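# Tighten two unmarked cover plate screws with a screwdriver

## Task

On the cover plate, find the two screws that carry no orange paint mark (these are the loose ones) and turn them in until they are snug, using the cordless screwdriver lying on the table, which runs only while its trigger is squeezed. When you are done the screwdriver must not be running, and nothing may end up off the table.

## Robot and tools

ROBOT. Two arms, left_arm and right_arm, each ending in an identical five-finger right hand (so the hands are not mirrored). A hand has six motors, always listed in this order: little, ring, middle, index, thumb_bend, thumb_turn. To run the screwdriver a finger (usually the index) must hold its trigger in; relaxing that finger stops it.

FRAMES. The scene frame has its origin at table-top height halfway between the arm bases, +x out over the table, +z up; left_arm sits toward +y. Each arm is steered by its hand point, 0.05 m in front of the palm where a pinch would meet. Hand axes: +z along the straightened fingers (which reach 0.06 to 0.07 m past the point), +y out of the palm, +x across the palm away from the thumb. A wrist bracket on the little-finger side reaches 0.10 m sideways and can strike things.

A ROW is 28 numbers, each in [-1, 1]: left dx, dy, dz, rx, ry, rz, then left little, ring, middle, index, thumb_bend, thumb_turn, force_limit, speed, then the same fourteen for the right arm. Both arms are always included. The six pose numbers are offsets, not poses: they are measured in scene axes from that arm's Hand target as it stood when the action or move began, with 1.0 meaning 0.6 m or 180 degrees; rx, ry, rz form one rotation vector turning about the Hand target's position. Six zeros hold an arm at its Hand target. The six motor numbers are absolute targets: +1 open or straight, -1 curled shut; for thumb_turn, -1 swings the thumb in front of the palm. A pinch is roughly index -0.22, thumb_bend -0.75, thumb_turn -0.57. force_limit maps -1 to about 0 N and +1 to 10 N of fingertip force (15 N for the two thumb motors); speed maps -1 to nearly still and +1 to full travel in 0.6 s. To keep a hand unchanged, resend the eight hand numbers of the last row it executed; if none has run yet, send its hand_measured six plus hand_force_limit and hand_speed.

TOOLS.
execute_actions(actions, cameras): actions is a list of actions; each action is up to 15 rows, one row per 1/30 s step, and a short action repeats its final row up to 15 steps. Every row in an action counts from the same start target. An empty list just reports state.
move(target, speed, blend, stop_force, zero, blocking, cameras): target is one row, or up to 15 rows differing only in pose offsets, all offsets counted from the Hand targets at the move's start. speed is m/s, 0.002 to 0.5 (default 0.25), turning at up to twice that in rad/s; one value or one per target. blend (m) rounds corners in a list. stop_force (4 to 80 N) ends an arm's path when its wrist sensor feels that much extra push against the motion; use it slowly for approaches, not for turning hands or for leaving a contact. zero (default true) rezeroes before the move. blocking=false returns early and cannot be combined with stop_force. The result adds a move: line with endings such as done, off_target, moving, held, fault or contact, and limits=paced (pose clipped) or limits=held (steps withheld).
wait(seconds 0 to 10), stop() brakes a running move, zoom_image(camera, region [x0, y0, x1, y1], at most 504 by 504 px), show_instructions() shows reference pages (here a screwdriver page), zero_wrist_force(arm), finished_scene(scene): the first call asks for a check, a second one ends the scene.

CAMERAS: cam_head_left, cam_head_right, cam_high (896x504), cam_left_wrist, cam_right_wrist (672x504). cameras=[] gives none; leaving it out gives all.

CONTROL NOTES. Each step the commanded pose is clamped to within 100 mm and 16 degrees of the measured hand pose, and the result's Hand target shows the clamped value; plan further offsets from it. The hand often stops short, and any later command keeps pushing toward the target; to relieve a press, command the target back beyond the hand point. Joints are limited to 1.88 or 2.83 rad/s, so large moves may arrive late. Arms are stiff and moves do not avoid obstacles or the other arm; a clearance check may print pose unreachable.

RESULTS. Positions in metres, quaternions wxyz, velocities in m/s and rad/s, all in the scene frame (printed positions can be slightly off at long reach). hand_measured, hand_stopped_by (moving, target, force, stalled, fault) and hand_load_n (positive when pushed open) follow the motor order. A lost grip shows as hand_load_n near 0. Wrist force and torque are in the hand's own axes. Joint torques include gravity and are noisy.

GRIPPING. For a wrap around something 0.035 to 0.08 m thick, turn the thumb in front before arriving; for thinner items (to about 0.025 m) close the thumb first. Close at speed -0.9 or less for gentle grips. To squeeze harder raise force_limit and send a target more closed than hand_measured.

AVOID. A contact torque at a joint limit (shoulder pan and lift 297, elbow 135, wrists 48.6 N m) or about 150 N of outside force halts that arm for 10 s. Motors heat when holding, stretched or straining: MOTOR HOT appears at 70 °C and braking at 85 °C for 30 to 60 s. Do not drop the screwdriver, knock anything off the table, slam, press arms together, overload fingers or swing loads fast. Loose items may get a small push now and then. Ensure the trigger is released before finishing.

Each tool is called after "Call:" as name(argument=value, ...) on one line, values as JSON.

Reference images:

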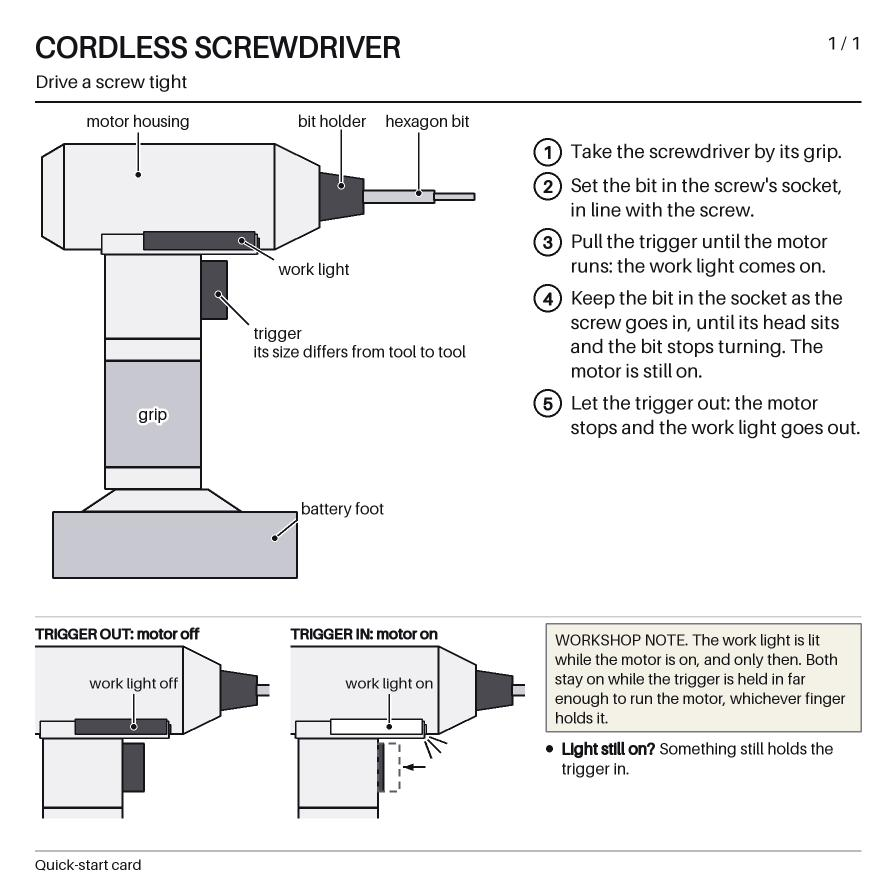

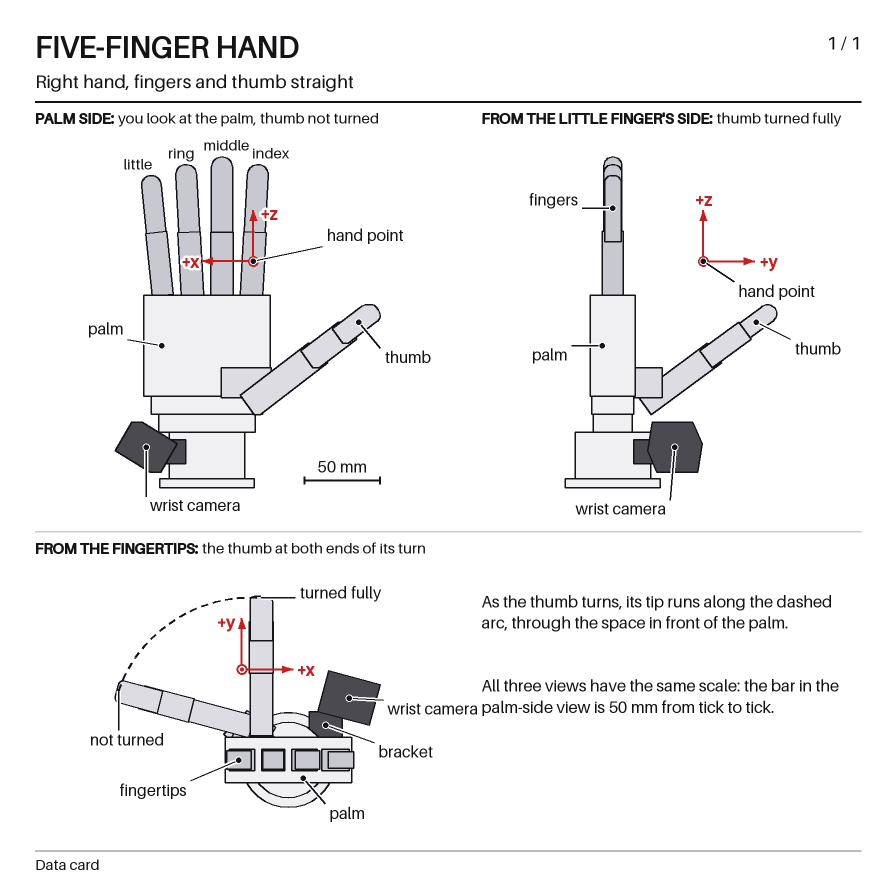

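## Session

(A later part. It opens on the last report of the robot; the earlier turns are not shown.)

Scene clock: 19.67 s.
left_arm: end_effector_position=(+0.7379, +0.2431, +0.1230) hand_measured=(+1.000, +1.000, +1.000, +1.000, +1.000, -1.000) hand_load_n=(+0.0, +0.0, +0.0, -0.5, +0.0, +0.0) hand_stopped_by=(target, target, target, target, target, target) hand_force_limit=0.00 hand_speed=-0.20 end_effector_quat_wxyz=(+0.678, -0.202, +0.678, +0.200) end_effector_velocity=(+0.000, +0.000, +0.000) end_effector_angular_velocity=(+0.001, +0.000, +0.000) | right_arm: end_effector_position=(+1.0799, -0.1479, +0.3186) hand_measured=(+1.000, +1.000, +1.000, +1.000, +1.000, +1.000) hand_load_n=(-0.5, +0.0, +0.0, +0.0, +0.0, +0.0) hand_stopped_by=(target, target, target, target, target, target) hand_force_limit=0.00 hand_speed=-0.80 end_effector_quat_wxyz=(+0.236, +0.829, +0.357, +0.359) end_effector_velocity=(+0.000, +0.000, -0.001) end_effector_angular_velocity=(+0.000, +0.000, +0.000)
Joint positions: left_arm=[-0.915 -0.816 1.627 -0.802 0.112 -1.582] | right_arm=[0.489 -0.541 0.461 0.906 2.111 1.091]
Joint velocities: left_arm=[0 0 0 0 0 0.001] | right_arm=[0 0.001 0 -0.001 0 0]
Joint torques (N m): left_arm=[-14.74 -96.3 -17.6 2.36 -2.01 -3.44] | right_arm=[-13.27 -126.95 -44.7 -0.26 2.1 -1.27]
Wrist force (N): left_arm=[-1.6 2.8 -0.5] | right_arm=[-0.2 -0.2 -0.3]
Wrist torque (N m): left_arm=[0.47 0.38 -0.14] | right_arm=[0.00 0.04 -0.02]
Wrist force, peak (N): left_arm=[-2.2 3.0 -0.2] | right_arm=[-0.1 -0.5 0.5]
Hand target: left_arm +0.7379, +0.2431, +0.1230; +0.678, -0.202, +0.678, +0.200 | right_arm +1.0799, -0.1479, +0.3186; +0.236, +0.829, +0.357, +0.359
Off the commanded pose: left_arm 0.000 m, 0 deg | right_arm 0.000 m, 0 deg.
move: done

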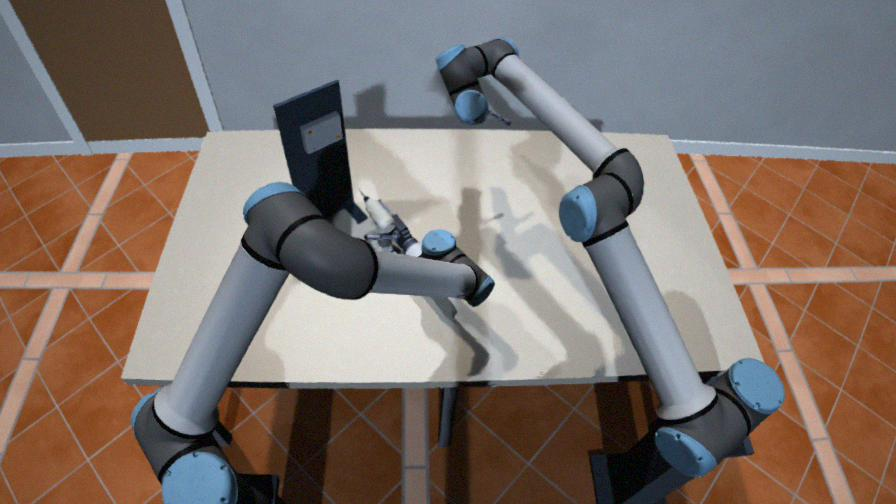

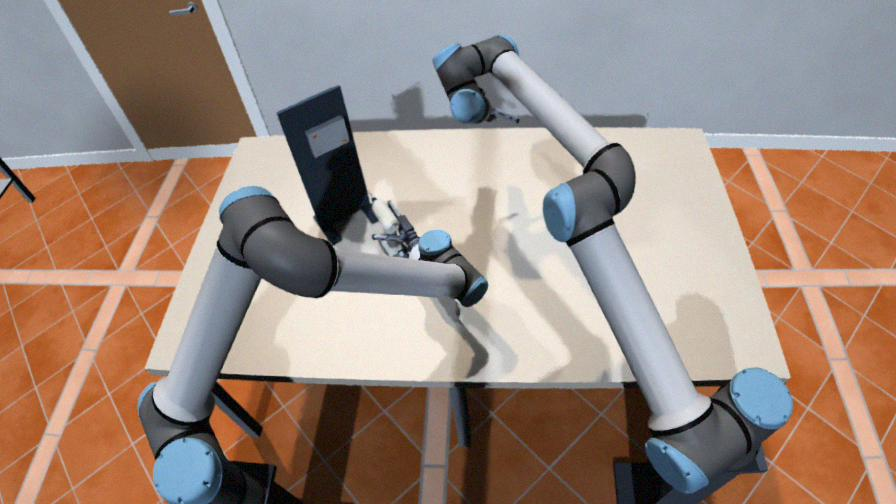

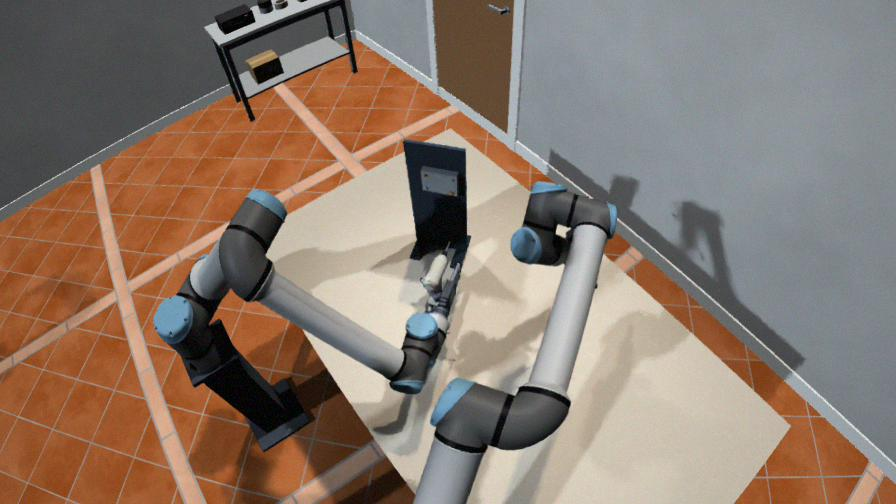

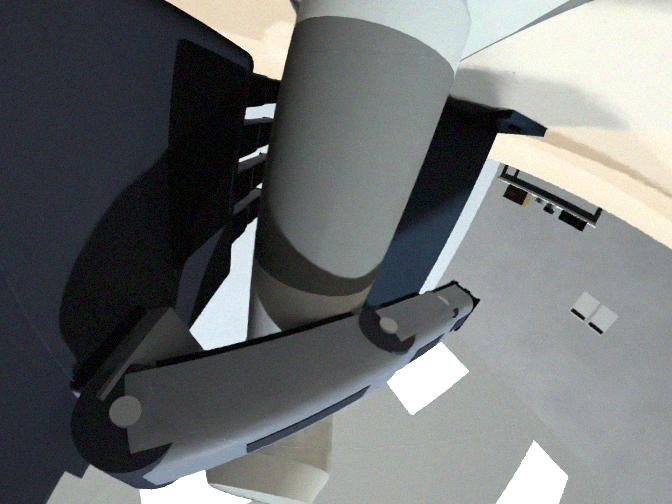

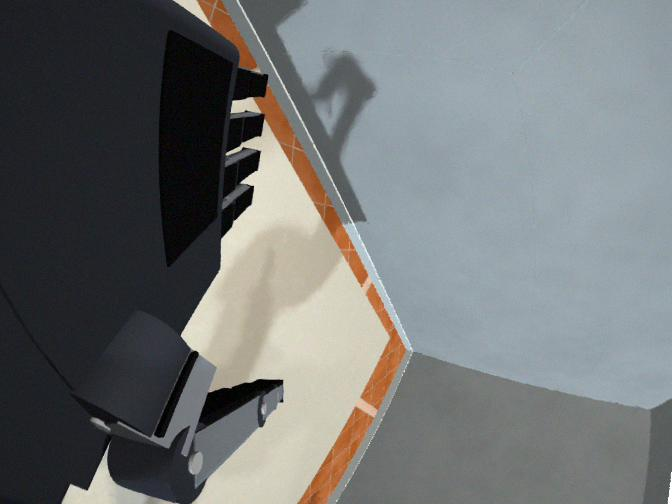

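Call:
move(target=[-0.0055, 0.0084, -0.0083, 0,0,0, 1,1,1,1,1,-1,0,-0.2, 0,0,0,0,0,0, 1,1,1,1,1,1,0,-0.8], speed=0.03, stop_force=4, cameras=[])

Call:
move(target=[0,0,0, 0,0,0, 1,1,1,1,-1,-1,-0.6,-0.85, 0,0,0,0,0,0, 1,1,1,1,1,1,0,-0.8])

Call:
zoom_image(camera="cam_left_wrist", region=[180, 0, 520, 340])

Call:
zoom_image(camera="cam_head_right", region=[320, 160, 480, 320])

Scene clock: 21.90 s.
left_arm: end_effector_position=(+0.7346, +0.2481, +0.1180) hand_measured=(+1.000, +1.000, +1.000, +1.000, +1.000, -1.000) hand_load_n=(+0.0, +0.0, +0.0, +0.0, +0.0, +0.0) hand_stopped_by=(target, target, target, target, target, target) hand_force_limit=0.00 hand_speed=-0.20 end_effector_quat_wxyz=(+0.678, -0.202, +0.678, +0.200) end_effector_velocity=(+0.000, +0.001, +0.000) end_effector_angular_velocity=(+0.001, +0.001, +0.001) | right_arm: end_effector_position=(+1.0799, -0.1479, +0.3186) hand_measured=(+1.000, +1.000, +1.000, +1.000, +1.000, +1.000) hand_load_n=(+0.0, +0.0, +0.0, +0.5, +0.0, +0.0) hand_stopped_by=(target, target, target, target, target, target) hand_force_limit=0.00 hand_speed=-0.80 end_effector_quat_wxyz=(+0.236, +0.829, +0.357, +0.359) end_effector_velocity=(+0.000, +0.000, -0.002) end_effector_angular_velocity=(-0.001, +0.001, +0.000)
Joint positions: left_arm=[-0.914 -0.816 1.641 -0.816 0.113 -1.582] | right_arm=[0.489 -0.541 0.461 0.906 2.111 1.091]
Joint velocities: left_arm=[0.001 0 0 0 0 0.001] | right_arm=[0 0.002 0 -0.001 0 0]
Joint torques (N m): left_arm=[7.37 -95.78 -40.86 -2.66 1.68 3.56] | right_arm=[-12.08 -126.21 -44.22 -0.3 2.17 -1.31]
Wrist force (N): left_arm=[-1.8 2.9 -0.4] | right_arm=[0.1 0.0 0.1]
Wrist torque (N m): left_arm=[0.48 0.41 -0.15] | right_arm=[0.00 -0.01 0.01]
Wrist force, peak (N): left_arm=[-2.1 3.3 -0.3] | right_arm=[0.3 -0.1 0.5]
Hand target: left_arm +0.7346, +0.2481, +0.1180; +0.678, -0.202, +0.678, +0.200 | right_arm +1.0799, -0.1479, +0.3186; +0.236, +0.829, +0.357, +0.359
Off the commanded pose: left_arm 0.000 m, 0 deg | right_arm 0.000 m, 0 deg.
move: done
No camera images: "cameras" was empty.

Scene clock: 27.40 s.
left_arm: end_effector_position=(+0.7346, +0.2481, +0.1180) hand_measured=(+1.000, +1.000, +1.000, +1.000, +0.148, -1.000) hand_load_n=(+0.0, +0.0, +0.0, +0.0, +0.5, +0.0) hand_stopped_by=(target, target, target, target, moving, target) hand_force_limit=-0.60 hand_speed=-0.85 end_effector_quat_wxyz=(+0.678, -0.202, +0.678, +0.200) end_effector_velocity=(+0.000, +0.000, +0.000) end_effector_angular_velocity=(+0.000, +0.000, +0.001) | right_arm: end_effector_position=(+1.0799, -0.1479, +0.3186) hand_measured=(+1.000, +1.000, +1.000, +1.000, +1.000, +1.000) hand_load_n=(+0.0, +0.0, +0.0, +0.0, +0.0, +0.0) hand_stopped_by=(target, target, target, target, target, target) hand_force_limit=0.00 hand_speed=-0.80 end_effector_quat_wxyz=(+0.236, +0.829, +0.357, +0.359) end_effector_velocity=(+0.000, +0.000, +0.001) end_effector_angular_velocity=(+0.001, -0.001, +0.000)
Joint positions: left_arm=[-0.914 -0.816 1.641 -0.816 0.113 -1.582] | right_arm=[0.489 -0.541 0.461 0.906 2.111 1.091]
Joint velocities: left_arm=[0 0 0 0 0 0.001] | right_arm=[0 -0.001 0 0 0 0]
Joint torques (N m): left_arm=[8.27 -93.2 -29.12 2.65 -0.87 0.42] | right_arm=[-12.48 -125.95 -43.85 -0.41 2.24 -1.28]
Wrist force (N): left_arm=[-1.6 3.9 -1.2] | right_arm=[-0.4 -0.2 0.0]
Wrist torque (N m): left_arm=[0.54 0.37 -0.12] | right_arm=[-0.02 0.07 -0.03]
Wrist force, peak (N): left_arm=[-1.8 4.2 -1.5] | right_arm=[0.5 0.3 0.5]
Hand target: left_arm +0.7346, +0.2481, +0.1180; +0.678, -0.202, +0.678, +0.200 | right_arm +1.0799, -0.1479, +0.3186; +0.236, +0.829, +0.357, +0.359
Off the commanded pose: left_arm 0.000 m, 0 deg | right_arm 0.000 m, 0 deg.
move: moving (left_arm; no rest 5 s after the path's end)

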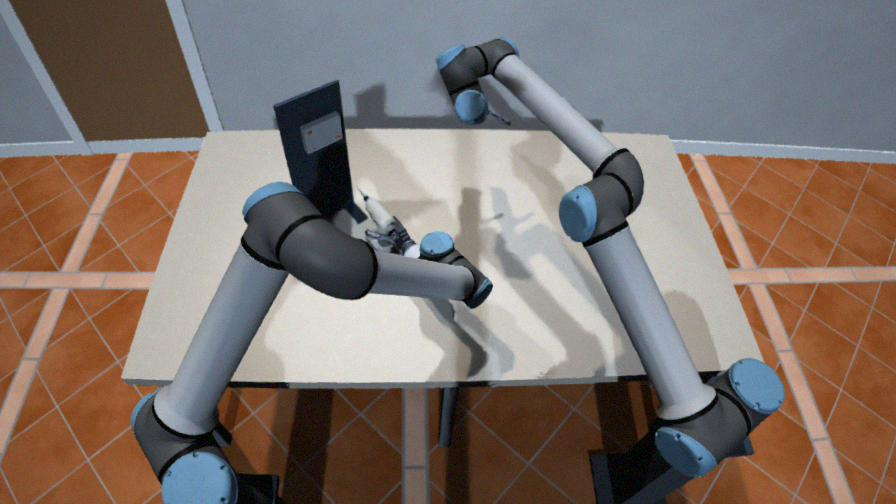

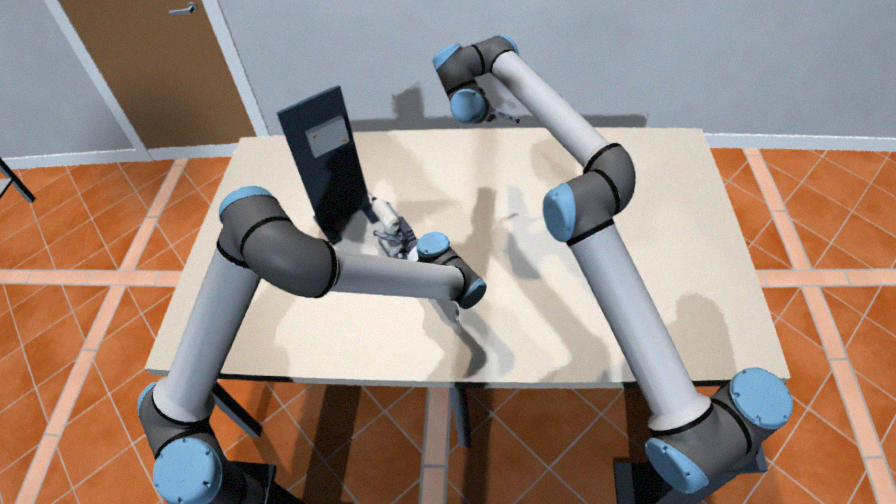

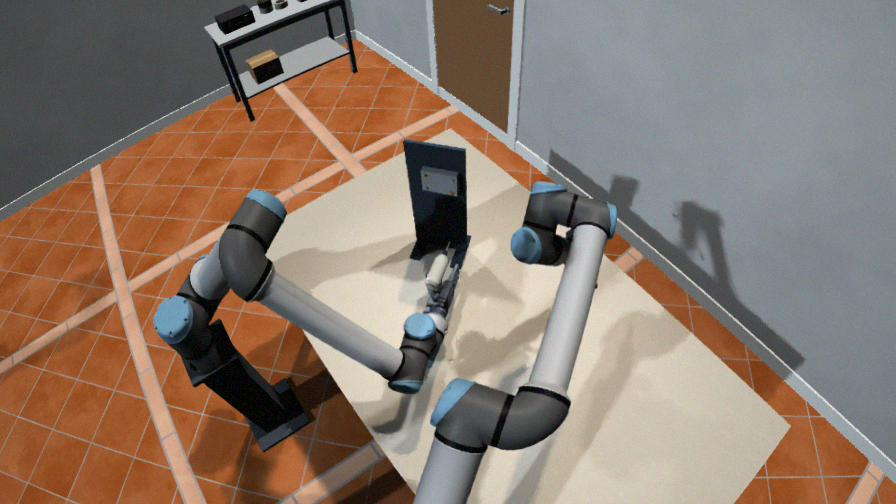

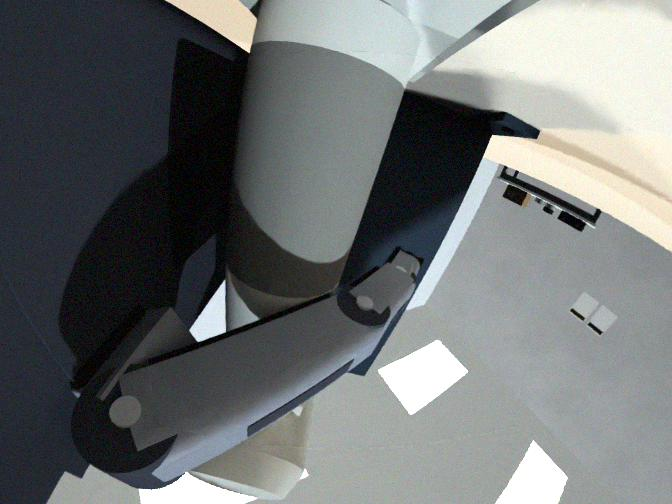

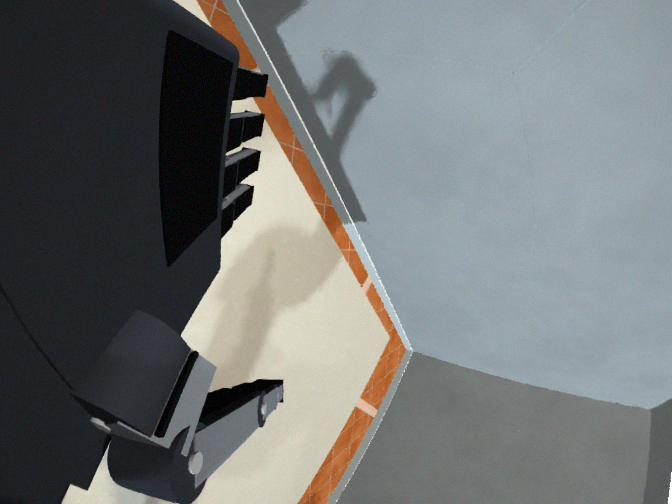

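Scaled by 1.482 from the camera's 672x504 image, which has a finer 960x720 frame.

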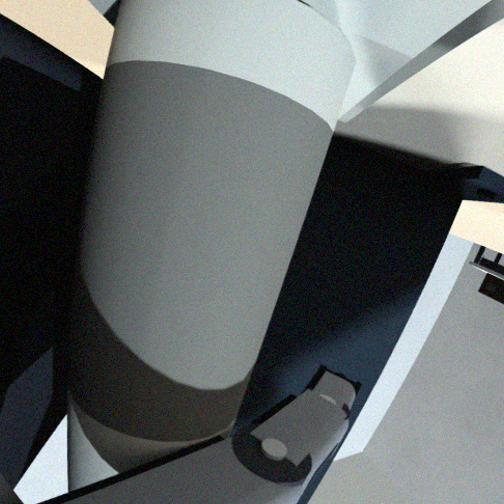

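Scaled by 3.150.

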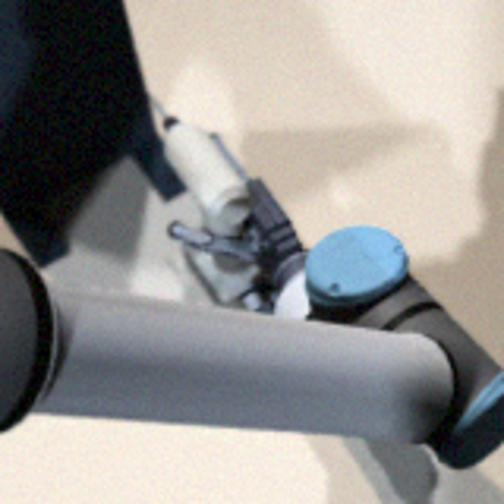

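Call:
wait(seconds=5, cameras=["cam_left_wrist", "cam_head_right"])

Scene clock: 32.50 s.
left_arm: end_effector_position=(+0.7346, +0.2481, +0.1180) hand_measured=(+1.000, +1.000, +1.000, +1.000, -0.656, -1.000) hand_load_n=(+0.0, +0.0, +0.0, +0.0, +1.0, +0.0) hand_stopped_by=(target, target, target, target, moving, target) hand_force_limit=-0.60 hand_speed=-0.85 end_effector_quat_wxyz=(+0.678, -0.202, +0.678, +0.200) end_effector_velocity=(+0.000, +0.000, +0.000) end_effector_angular_velocity=(-0.002, -0.002, +0.000) | right_arm: end_effector_position=(+1.0799, -0.1479, +0.3186) hand_measured=(+1.000, +1.000, +1.000, +1.000, +1.000, +1.000) hand_load_n=(+0.0, +0.0, +0.0, +0.0, +0.0, +0.0) hand_stopped_by=(target, target, target, target, target, target) hand_force_limit=0.00 hand_speed=-0.80 end_effector_quat_wxyz=(+0.236, +0.829, +0.357, +0.359) end_effector_velocity=(+0.000, +0.000, -0.002) end_effector_angular_velocity=(-0.001, +0.002, +0.000)
Joint positions: left_arm=[-0.914 -0.816 1.641 -0.816 0.113 -1.582] | right_arm=[0.489 -0.541 0.461 0.906 2.111 1.091]
Joint velocities: left_arm=[0.001 0 0 -0.001 0.001 -0.002] | right_arm=[0 0.001 0 0.001 0 0]
Joint torques (N m): left_arm=[4.06 -94.63 -18.24 1.9 -0.32 -2.06] | right_arm=[-12.06 -126.63 -43.68 -0.28 2.2 -1.33]
Wrist force (N): left_arm=[-1.7 3.7 -1.6] | right_arm=[-0.1 0.0 0.1]
Wrist torque (N m): left_arm=[0.51 0.40 -0.14] | right_arm=[0.00 0.01 0.00]
Wrist force, peak (N): left_arm=[-1.9 4.3 -1.3] | right_arm=[0.1 -0.2 0.7]
Hand target: left_arm +0.7346, +0.2481, +0.1180; +0.678, -0.202, +0.678, +0.200 | right_arm +1.0799, -0.1479, +0.3186; +0.236, +0.829, +0.357, +0.359
Off the commanded pose: left_arm 0.000 m, 0 deg | right_arm 0.000 m, 0 deg.
wait: 5.00 s; no rest
Images, in order (width x height): cam_head_right 896x504, cam_left_wrist 672x504.

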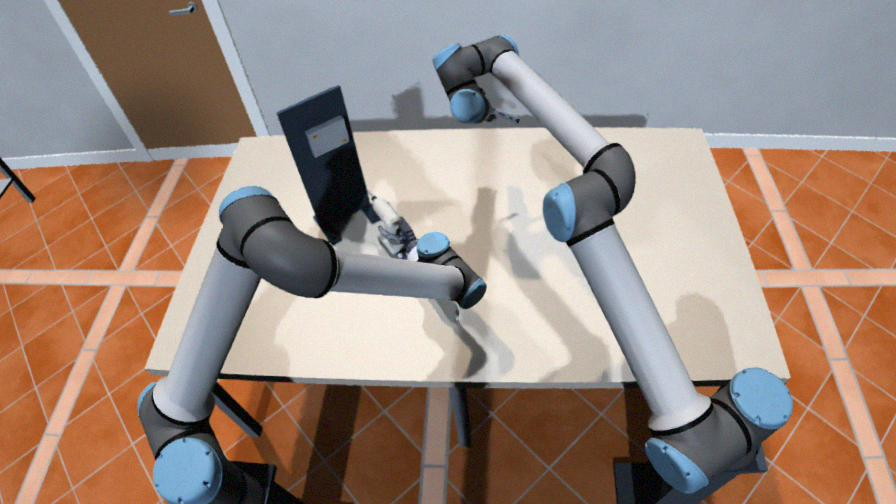

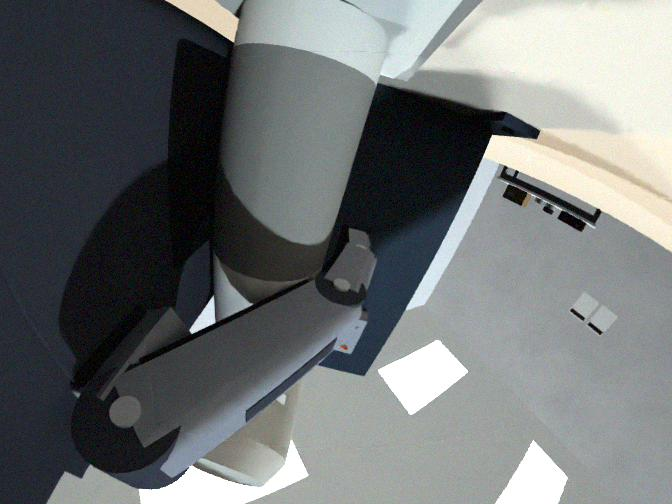

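Call:
move(target=[0,0,0, 0,0,0, -1,-1,-1,1,-1,-1,-0.6,-0.75, 0,0,0,0,0,0, 1,1,1,1,1,1,0,-0.8], cameras=[])

Call:
wait(seconds=3)

Call:
zoom_image(camera="cam_head_right", region=[320, 160, 480, 320])

Call:
zoom_image(camera="cam_high", region=[360, 220, 480, 360])

Scene clock: 36.77 s.
left_arm: end_effector_position=(+0.7346, +0.2481, +0.1180) hand_measured=(-0.622, -0.608, -0.220, +1.000, -0.988, -1.000) hand_load_n=(+4.0, +2.0, +4.5, +0.0, +4.0, +1.0) hand_stopped_by=(force, force, force, target, force, target) hand_force_limit=-0.60 hand_speed=-0.75 end_effector_quat_wxyz=(+0.678, -0.202, +0.678, +0.200) end_effector_velocity=(+0.000, -0.001, +0.000) end_effector_angular_velocity=(+0.000, +0.000, -0.001) | right_arm: end_effector_position=(+1.0799, -0.1479, +0.3186) hand_measured=(+1.000, +1.000, +1.000, +1.000, +1.000, +1.000) hand_load_n=(+0.0, +0.0, +0.0, +0.0, +0.0, +0.0) hand_stopped_by=(target, target, target, target, target, target) hand_force_limit=0.00 hand_speed=-0.80 end_effector_quat_wxyz=(+0.236, +0.829, +0.357, +0.359) end_effector_velocity=(+0.000, +0.000, +0.000) end_effector_angular_velocity=(-0.001, +0.001, +0.000)
Joint positions: left_arm=[-0.914 -0.816 1.641 -0.816 0.113 -1.582] | right_arm=[0.489 -0.541 0.461 0.906 2.111 1.091]
Joint velocities: left_arm=[-0.001 0 0 -0.001 0 0.001] | right_arm=[0 0 0 0.001 0 0]
Joint torques (N m): left_arm=[3.4 -87.8 -18.2 1.88 -0.3 -2.08] | right_arm=[-12.05 -125.39 -43.47 -0.01 2.2 -1.23]
Wrist force (N): left_arm=[-0.8 3.2 0.0] | right_arm=[0.1 0.2 0.1]
Wrist torque (N m): left_arm=[0.43 0.08 -0.24] | right_arm=[0.03 -0.02 0.01]
Wrist force, peak (N): left_arm=[-1.6 4.3 -1.5] | right_arm=[0.2 -0.2 0.7]
Hand target: left_arm +0.7346, +0.2481, +0.1180; +0.678, -0.202, +0.678, +0.200 | right_arm +1.0799, -0.1479, +0.3186; +0.236, +0.829, +0.357, +0.359
Off the commanded pose: left_arm 0.000 m, 0 deg | right_arm 0.000 m, 0 deg.
move: done
No camera images: "cameras" was empty.

Scene clock: 39.77 s.
left_arm: end_effector_position=(+0.7346, +0.2481, +0.1180) hand_measured=(-0.622, -0.608, -0.220, +1.000, -0.988, -1.000) hand_load_n=(+4.0, +2.0, +4.0, +0.0, +4.0, +1.0) hand_stopped_by=(force, force, force, target, force, target) hand_force_limit=-0.60 hand_speed=-0.75 end_effector_quat_wxyz=(+0.678, -0.202, +0.678, +0.200) end_effector_velocity=(+0.000, +0.000, +0.000) end_effector_angular_velocity=(-0.002, -0.001, +0.000) | right_arm: end_effector_position=(+1.0799, -0.1479, +0.3186) hand_measured=(+1.000, +1.000, +1.000, +1.000, +1.000, +1.000) hand_load_n=(+0.0, +0.0, +0.0, +0.0, +0.0, +0.0) hand_stopped_by=(target, target, target, target, target, target) hand_force_limit=0.00 hand_speed=-0.80 end_effector_quat_wxyz=(+0.236, +0.829, +0.357, +0.359) end_effector_velocity=(+0.000, +0.000, +0.000) end_effector_angular_velocity=(+0.001, -0.001, +0.000)
Joint positions: left_arm=[-0.914 -0.816 1.641 -0.816 0.113 -1.582] | right_arm=[0.489 -0.541 0.461 0.906 2.111 1.091]
Joint velocities: left_arm=[0 0 0 0 0 -0.002] | right_arm=[0 0 0 -0.001 0 0]
Joint torques (N m): left_arm=[2.98 -82.01 -19.5 2.49 -1.02 -1.92] | right_arm=[-12.61 -125.53 -43.3 0.04 2.11 -1.21]
Wrist force (N): left_arm=[-0.4 3.3 -0.2] | right_arm=[0.1 -0.1 0.1]
Wrist torque (N m): left_arm=[0.44 0.03 -0.21] | right_arm=[-0.02 -0.02 0.00]
Wrist force, peak (N): left_arm=[-0.8 3.7 0.0] | right_arm=[0.3 -0.3 0.6]
Hand target: left_arm +0.7346, +0.2481, +0.1180; +0.678, -0.202, +0.678, +0.200 | right_arm +1.0799, -0.1479, +0.3186; +0.236, +0.829, +0.357, +0.359
Off the commanded pose: left_arm 0.000 m, 0 deg | right_arm 0.000 m, 0 deg.
wait: 3.00 s; at rest by 0.17 s

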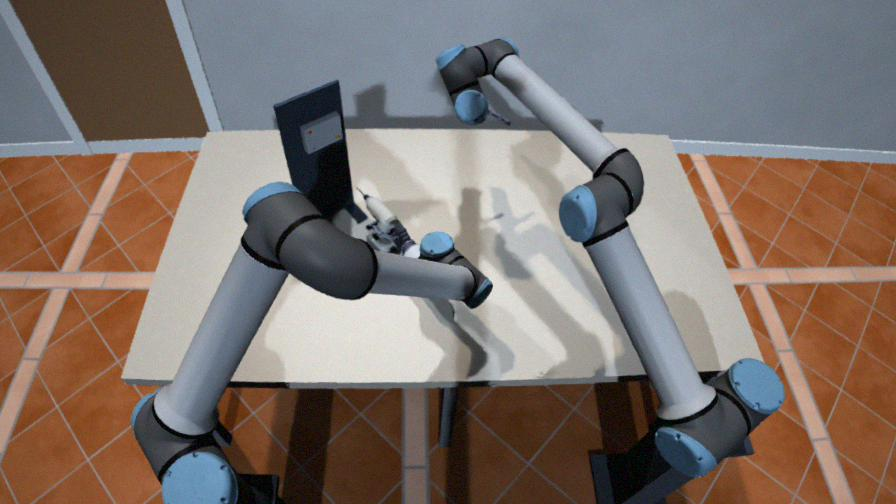

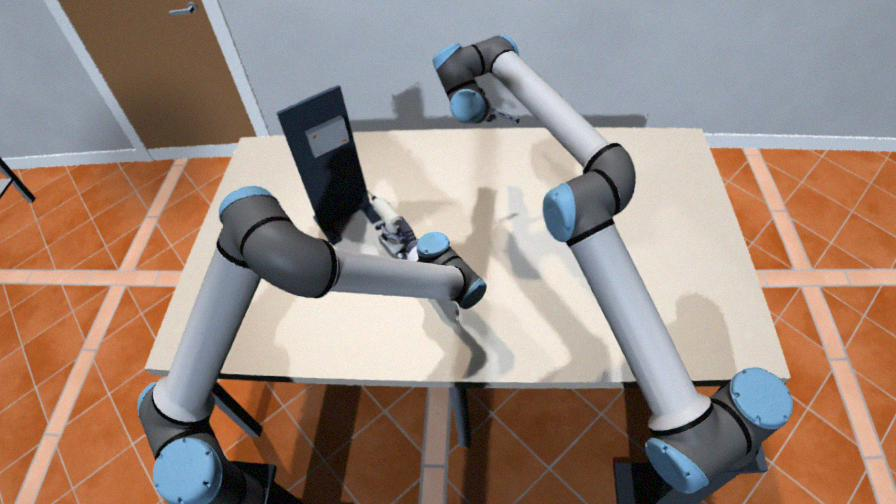

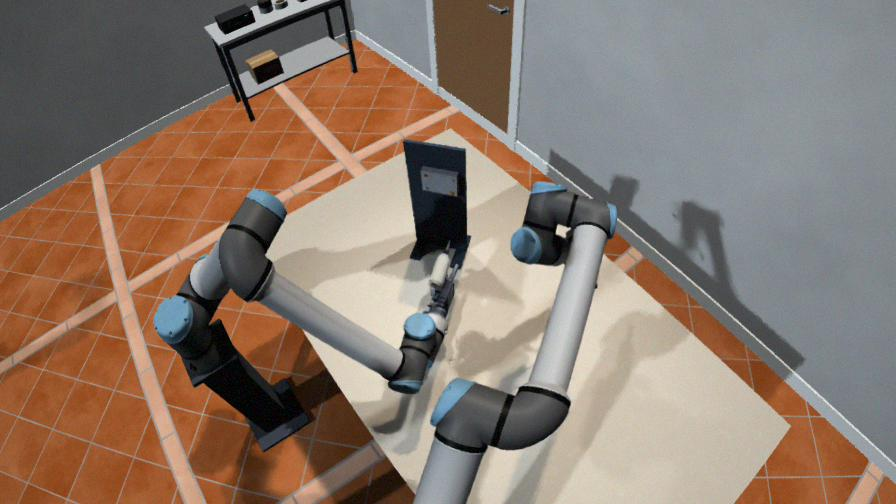

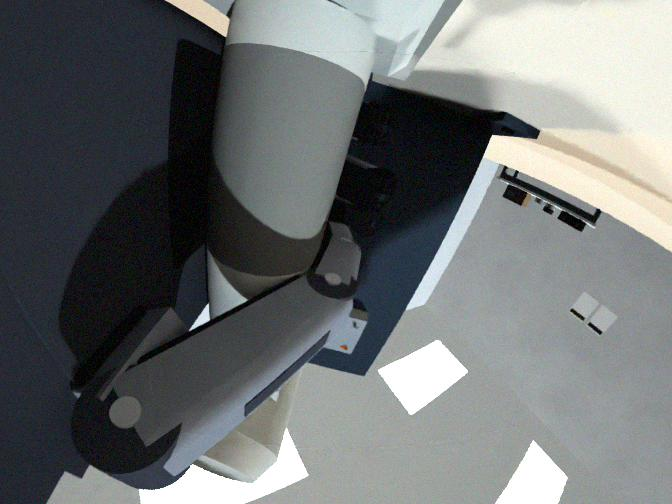

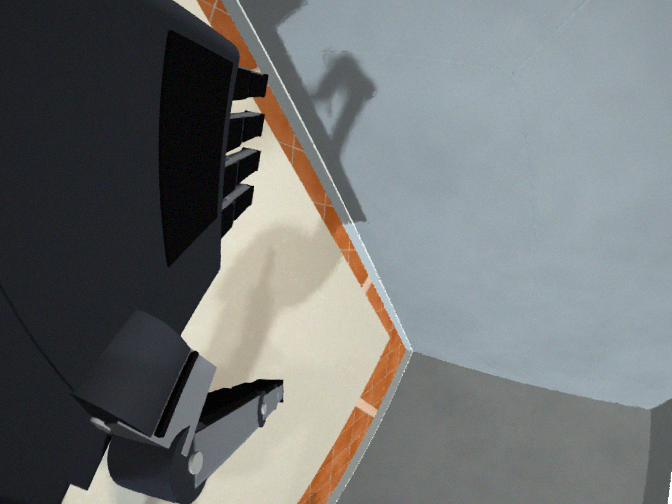

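Scaled by 3.150.

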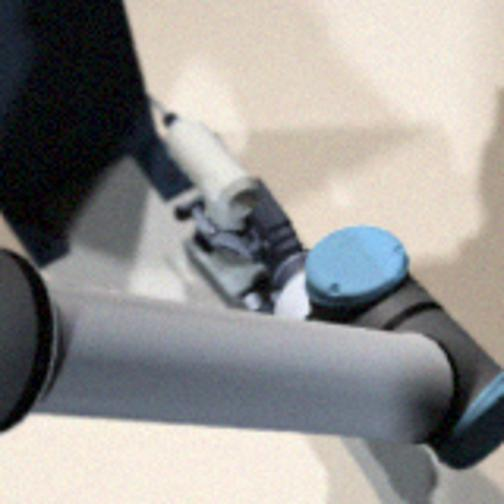

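Scaled by 3.600.

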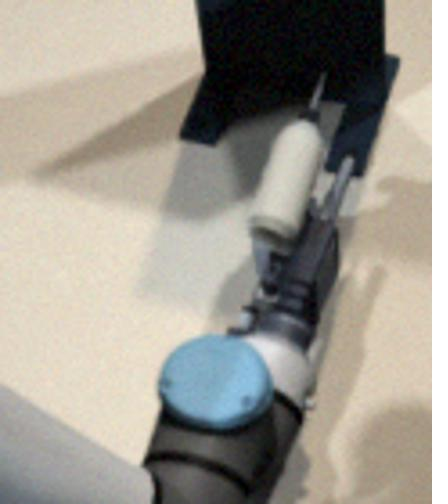

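Call:
move(target=[0,0,0, 0,0,0, -1,-1,-1,1,-1,-1,-0.6,-0.75, -0.433,0.163,-0.2, 0.384,0.0444,0.385, 1,1,1,1,1,1,0,-0.8], speed=0.25)

Scene clock: 44.33 s.
left_arm: end_effector_position=(+0.7346, +0.2481, +0.1180) hand_measured=(-0.622, -0.608, -0.220, +1.000, -0.988, -1.000) hand_load_n=(+4.0, +2.0, +4.0, +0.0, +4.0, +1.0) hand_stopped_by=(force, force, force, target, force, target) hand_force_limit=-0.60 hand_speed=-0.75 end_effector_quat_wxyz=(+0.678, -0.202, +0.678, +0.200) end_effector_velocity=(+0.000, +0.000, +0.000) end_effector_angular_velocity=(+0.001, +0.001, +0.001) | right_arm: end_effector_position=(+0.8200, -0.0500, +0.1985) hand_measured=(+1.000, +1.000, +1.000, +1.000, +1.000, +1.000) hand_load_n=(+0.0, +0.0, +0.0, +0.0, +0.0, +0.0) hand_stopped_by=(target, target, target, target, target, target) hand_force_limit=0.00 hand_speed=-0.80 end_effector_quat_wxyz=(+0.500, -0.500, -0.499, -0.501) end_effector_velocity=(+0.000, +0.000, +0.002) end_effector_angular_velocity=(+0.001, -0.001, +0.000)
Joint positions: left_arm=[-0.914 -0.816 1.641 -0.816 0.113 -1.582] | right_arm=[0.265 -1.036 1.716 -0.686 0.326 1.577]
Joint velocities: left_arm=[0 0 0 0 -0.001 0.002] | right_arm=[0 -0.002 0 0 0 0.001]
Joint torques (N m): left_arm=[4.24 -78.98 -20.01 1.8 -0.62 -2.27] | right_arm=[11.6 -72.55 -37.06 -3.52 -1.3 0.87]
Wrist force (N): left_arm=[-0.6 3.2 0.0] | right_arm=[0.0 0.4 -0.7]
Wrist torque (N m): left_arm=[0.42 0.06 -0.23] | right_arm=[0.05 0.24 0.18]
Wrist force, peak (N): left_arm=[-1.0 3.7 0.1] | right_arm=[0.8 0.4 1.3]
Hand target: left_arm +0.7346, +0.2481, +0.1180; +0.678, -0.202, +0.678, +0.200 | right_arm +0.8199, -0.0499, +0.1984; +0.500, -0.500, -0.499, -0.501
Off the commanded pose: left_arm 0.000 m, 0 deg | right_arm 0.000 m, 0 deg.
move: done

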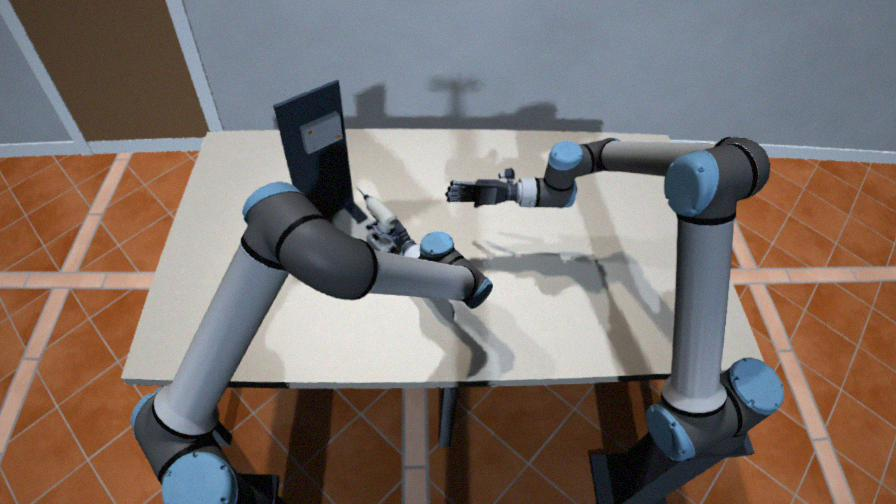

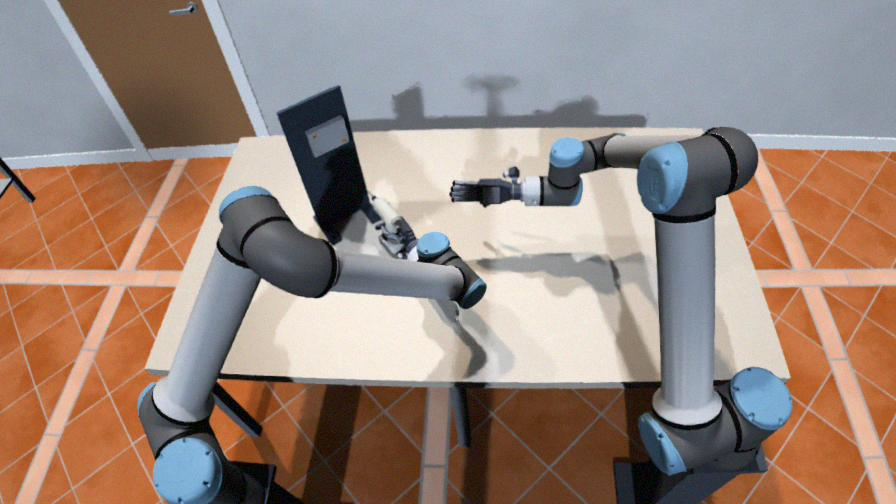

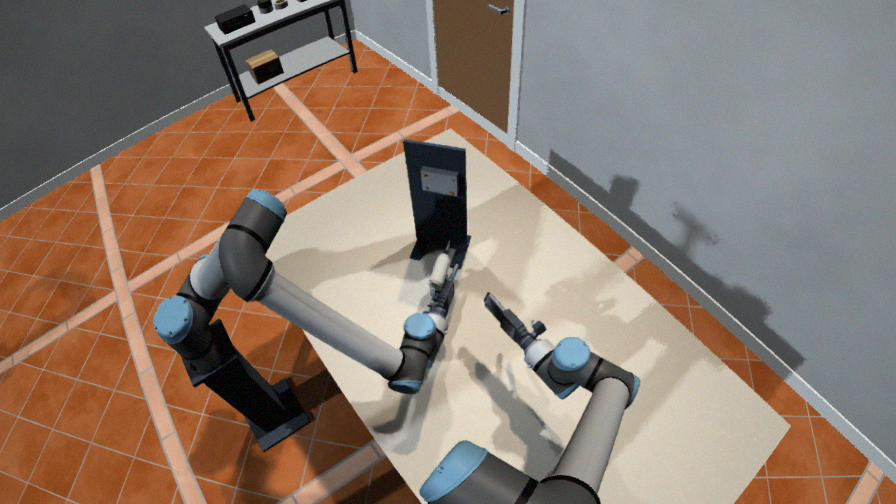

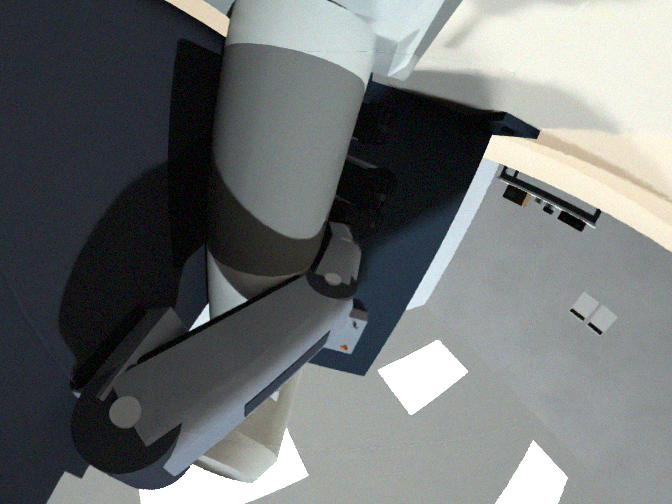

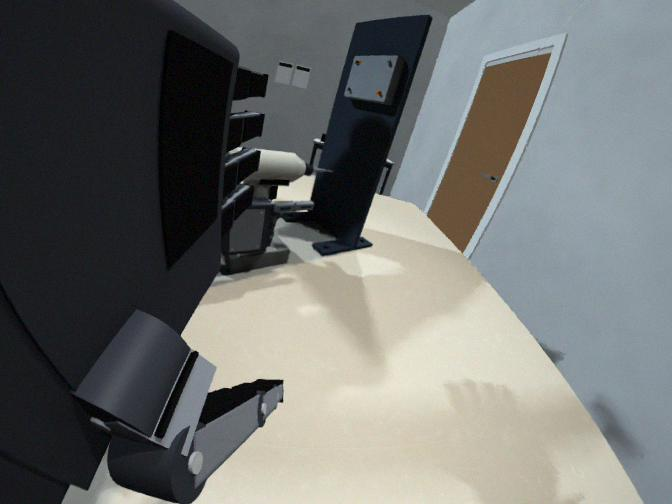

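Call:
move(target=[0,0,0, 0,0,0, -1,-1,-1,1,-1,-1,-0.6,-0.75, -0.2,0,-0.08, 0,0,0, -1,-1,-1,-1,1,1,0,-0.2], speed=0.25, cameras=["cam_right_wrist"])

Call:
zoom_image(camera="cam_right_wrist", region=[220, 60, 480, 300])

Scene clock: 46.23 s.
left_arm: end_effector_position=(+0.7346, +0.2481, +0.1180) hand_measured=(-0.622, -0.608, -0.220, +1.000, -0.988, -1.000) hand_load_n=(+4.0, +2.0, +3.5, +0.0, +4.0, +1.0) hand_stopped_by=(force, force, force, target, force, target) hand_force_limit=-0.60 hand_speed=-0.75 end_effector_quat_wxyz=(+0.678, -0.202, +0.678, +0.200) end_effector_velocity=(+0.000, +0.000, +0.001) end_effector_angular_velocity=(-0.001, +0.000, +0.001) | right_arm: end_effector_position=(+0.6999, -0.0500, +0.1503) hand_measured=(-1.000, -1.000, -1.000, -1.000, +1.000, +1.000) hand_load_n=(+0.0, +0.0, +0.5, +0.0, +0.0, +0.0) hand_stopped_by=(target, target, target, target, target, target) hand_force_limit=0.00 hand_speed=-0.20 end_effector_quat_wxyz=(+0.500, -0.500, -0.499, -0.501) end_effector_velocity=(+0.000, +0.000, +0.000) end_effector_angular_velocity=(+0.000, +0.000, +0.000)
Joint positions: left_arm=[-0.914 -0.816 1.641 -0.816 0.113 -1.582] | right_arm=[0.324 -1.105 1.95 -0.85 0.385 1.576]
Joint velocities: left_arm=[0 -0.001 0 0 0 0] | right_arm=[0 0 0 0.001 0 0]
Joint torques (N m): left_arm=[3.29 -80.06 -19.64 2.18 -1.02 -2.11] | right_arm=[-14.46 -61.23 -24.36 -1.15 0.73 -2.34]
Wrist force (N): left_arm=[-1.0 3.5 -0.1] | right_arm=[0.0 0.6 -1.0]
Wrist torque (N m): left_arm=[0.47 0.12 -0.25] | right_arm=[0.12 0.31 0.22]
Wrist force, peak (N): left_arm=[-0.8 3.7 0.1] | right_arm=[1.2 3.0 -1.1]
Hand target: left_arm +0.7346, +0.2481, +0.1180; +0.678, -0.202, +0.678, +0.200 | right_arm +0.6999, -0.0500, +0.1504; +0.500, -0.500, -0.499, -0.501
Off the commanded pose: left_arm 0.000 m, 0 deg | right_arm 0.000 m, 0 deg.
move: done
Images, in order (width x height): cam_right_wrist 672x504.

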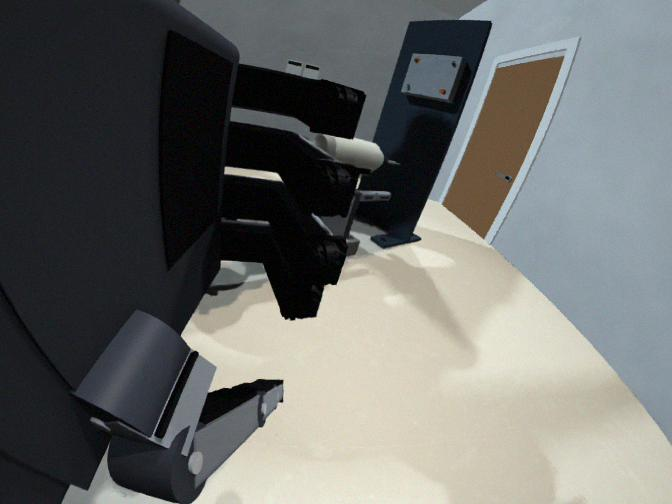

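Scaled by 1.938 from the camera's 672x504 image, which has a finer 960x720 frame.

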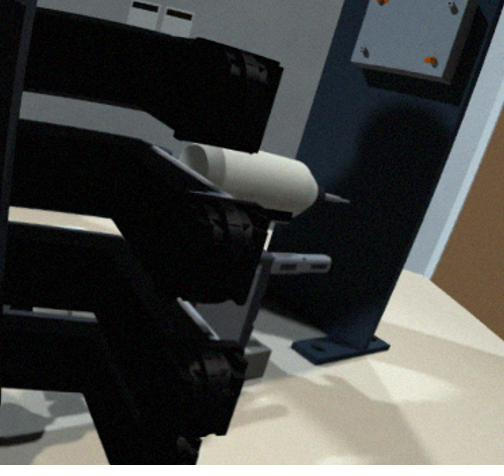

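Call:
move(target=[0,0,0, 0,0,0, -1,-1,-1,1,-1,-1,-0.6,-0.75, 0.45,0,-0.0, 0,0,0.2, 1,1,1,1,1,1,0,-0.2], speed=0.25, cameras=["cam_right_wrist"])

Call:
zoom_image(camera="cam_right_wrist", region=[220, 60, 480, 300])

Scene clock: 48.23 s.
left_arm: end_effector_position=(+0.7346, +0.2481, +0.1180) hand_measured=(-0.622, -0.608, -0.220, +1.000, -0.988, -1.000) hand_load_n=(+4.0, +1.5, +4.0, +0.0, +4.0, +1.0) hand_stopped_by=(force, force, force, target, force, target) hand_force_limit=-0.60 hand_speed=-0.75 end_effector_quat_wxyz=(+0.678, -0.202, +0.678, +0.200) end_effector_velocity=(+0.000, +0.000, +0.000) end_effector_angular_velocity=(+0.000, +0.000, +0.000) | right_arm: end_effector_position=(+0.9702, -0.0496, +0.1508) hand_measured=(+1.000, +1.000, +1.000, +1.000, +1.000, +1.000) hand_load_n=(+0.0, +0.0, +0.0, +0.0, -0.5, +0.0) hand_stopped_by=(target, target, target, target, target, target) hand_force_limit=0.00 hand_speed=-0.20 end_effector_quat_wxyz=(+0.631, -0.321, -0.629, -0.322) end_effector_velocity=(+0.000, +0.000, +0.001) end_effector_angular_velocity=(+0.000, +0.000, +0.001)
Joint positions: left_arm=[-0.914 -0.816 1.641 -0.816 0.113 -1.582] | right_arm=[0.183 -0.556 0.919 -0.357 -0.384 1.565]
Joint velocities: left_arm=[-0.001 0 0 0.001 -0.001 0] | right_arm=[0 0 -0.001 0.001 0 0]
Joint torques (N m): left_arm=[3.52 -77.06 -19.73 2 0.31 -1.99] | right_arm=[15.31 -107.98 -43.21 1.96 -0.84 0.14]
Wrist force (N): left_arm=[-0.9 3.6 -0.3] | right_arm=[0.1 0.5 -0.7]
Wrist torque (N m): left_arm=[0.50 0.10 -0.23] | right_arm=[0.10 0.26 0.20]
Wrist force, peak (N): left_arm=[-0.9 3.6 -0.3] | right_arm=[0.0 2.7 -2.1]
Hand target: left_arm +0.7346, +0.2481, +0.1180; +0.678, -0.202, +0.678, +0.200 | right_arm +0.9702, -0.0495, +0.1507; +0.631, -0.321, -0.629, -0.322
Off the commanded pose: left_arm 0.000 m, 0 deg | right_arm 0.001 m, 0 deg.
move: done
Images, in order (width x height): cam_right_wrist 672x504.

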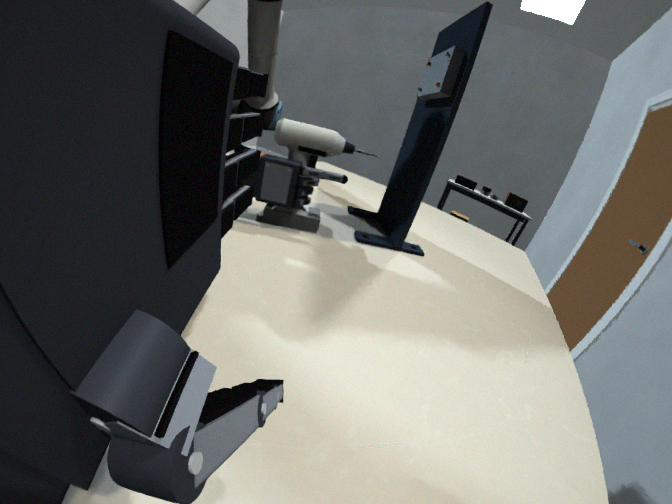

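Scaled by 1.938 from the camera's 672x504 image, which has a finer 960x720 frame.

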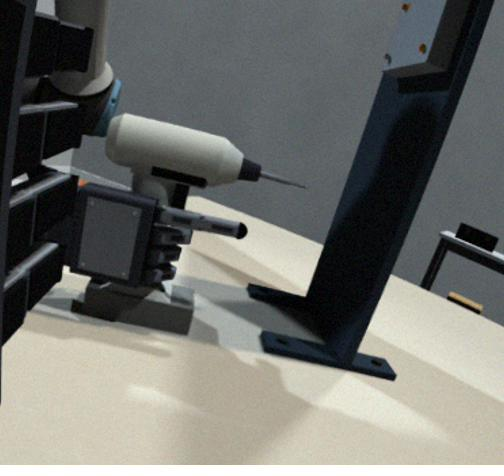

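Call:
zoom_image(camera="cam_right_wrist", region=[250, 105, 390, 240])

Scaled by 3.600 from the camera's 672x504 image, which has a finer 960x720 frame.

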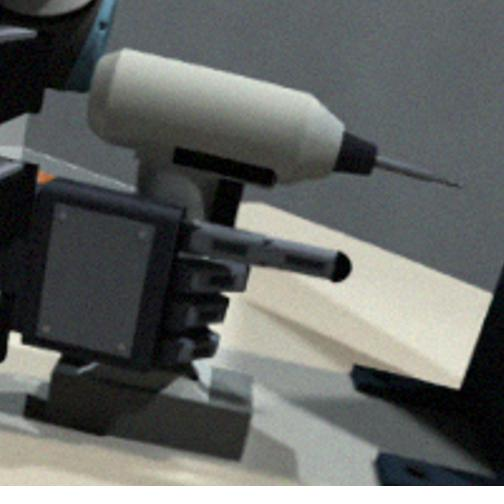

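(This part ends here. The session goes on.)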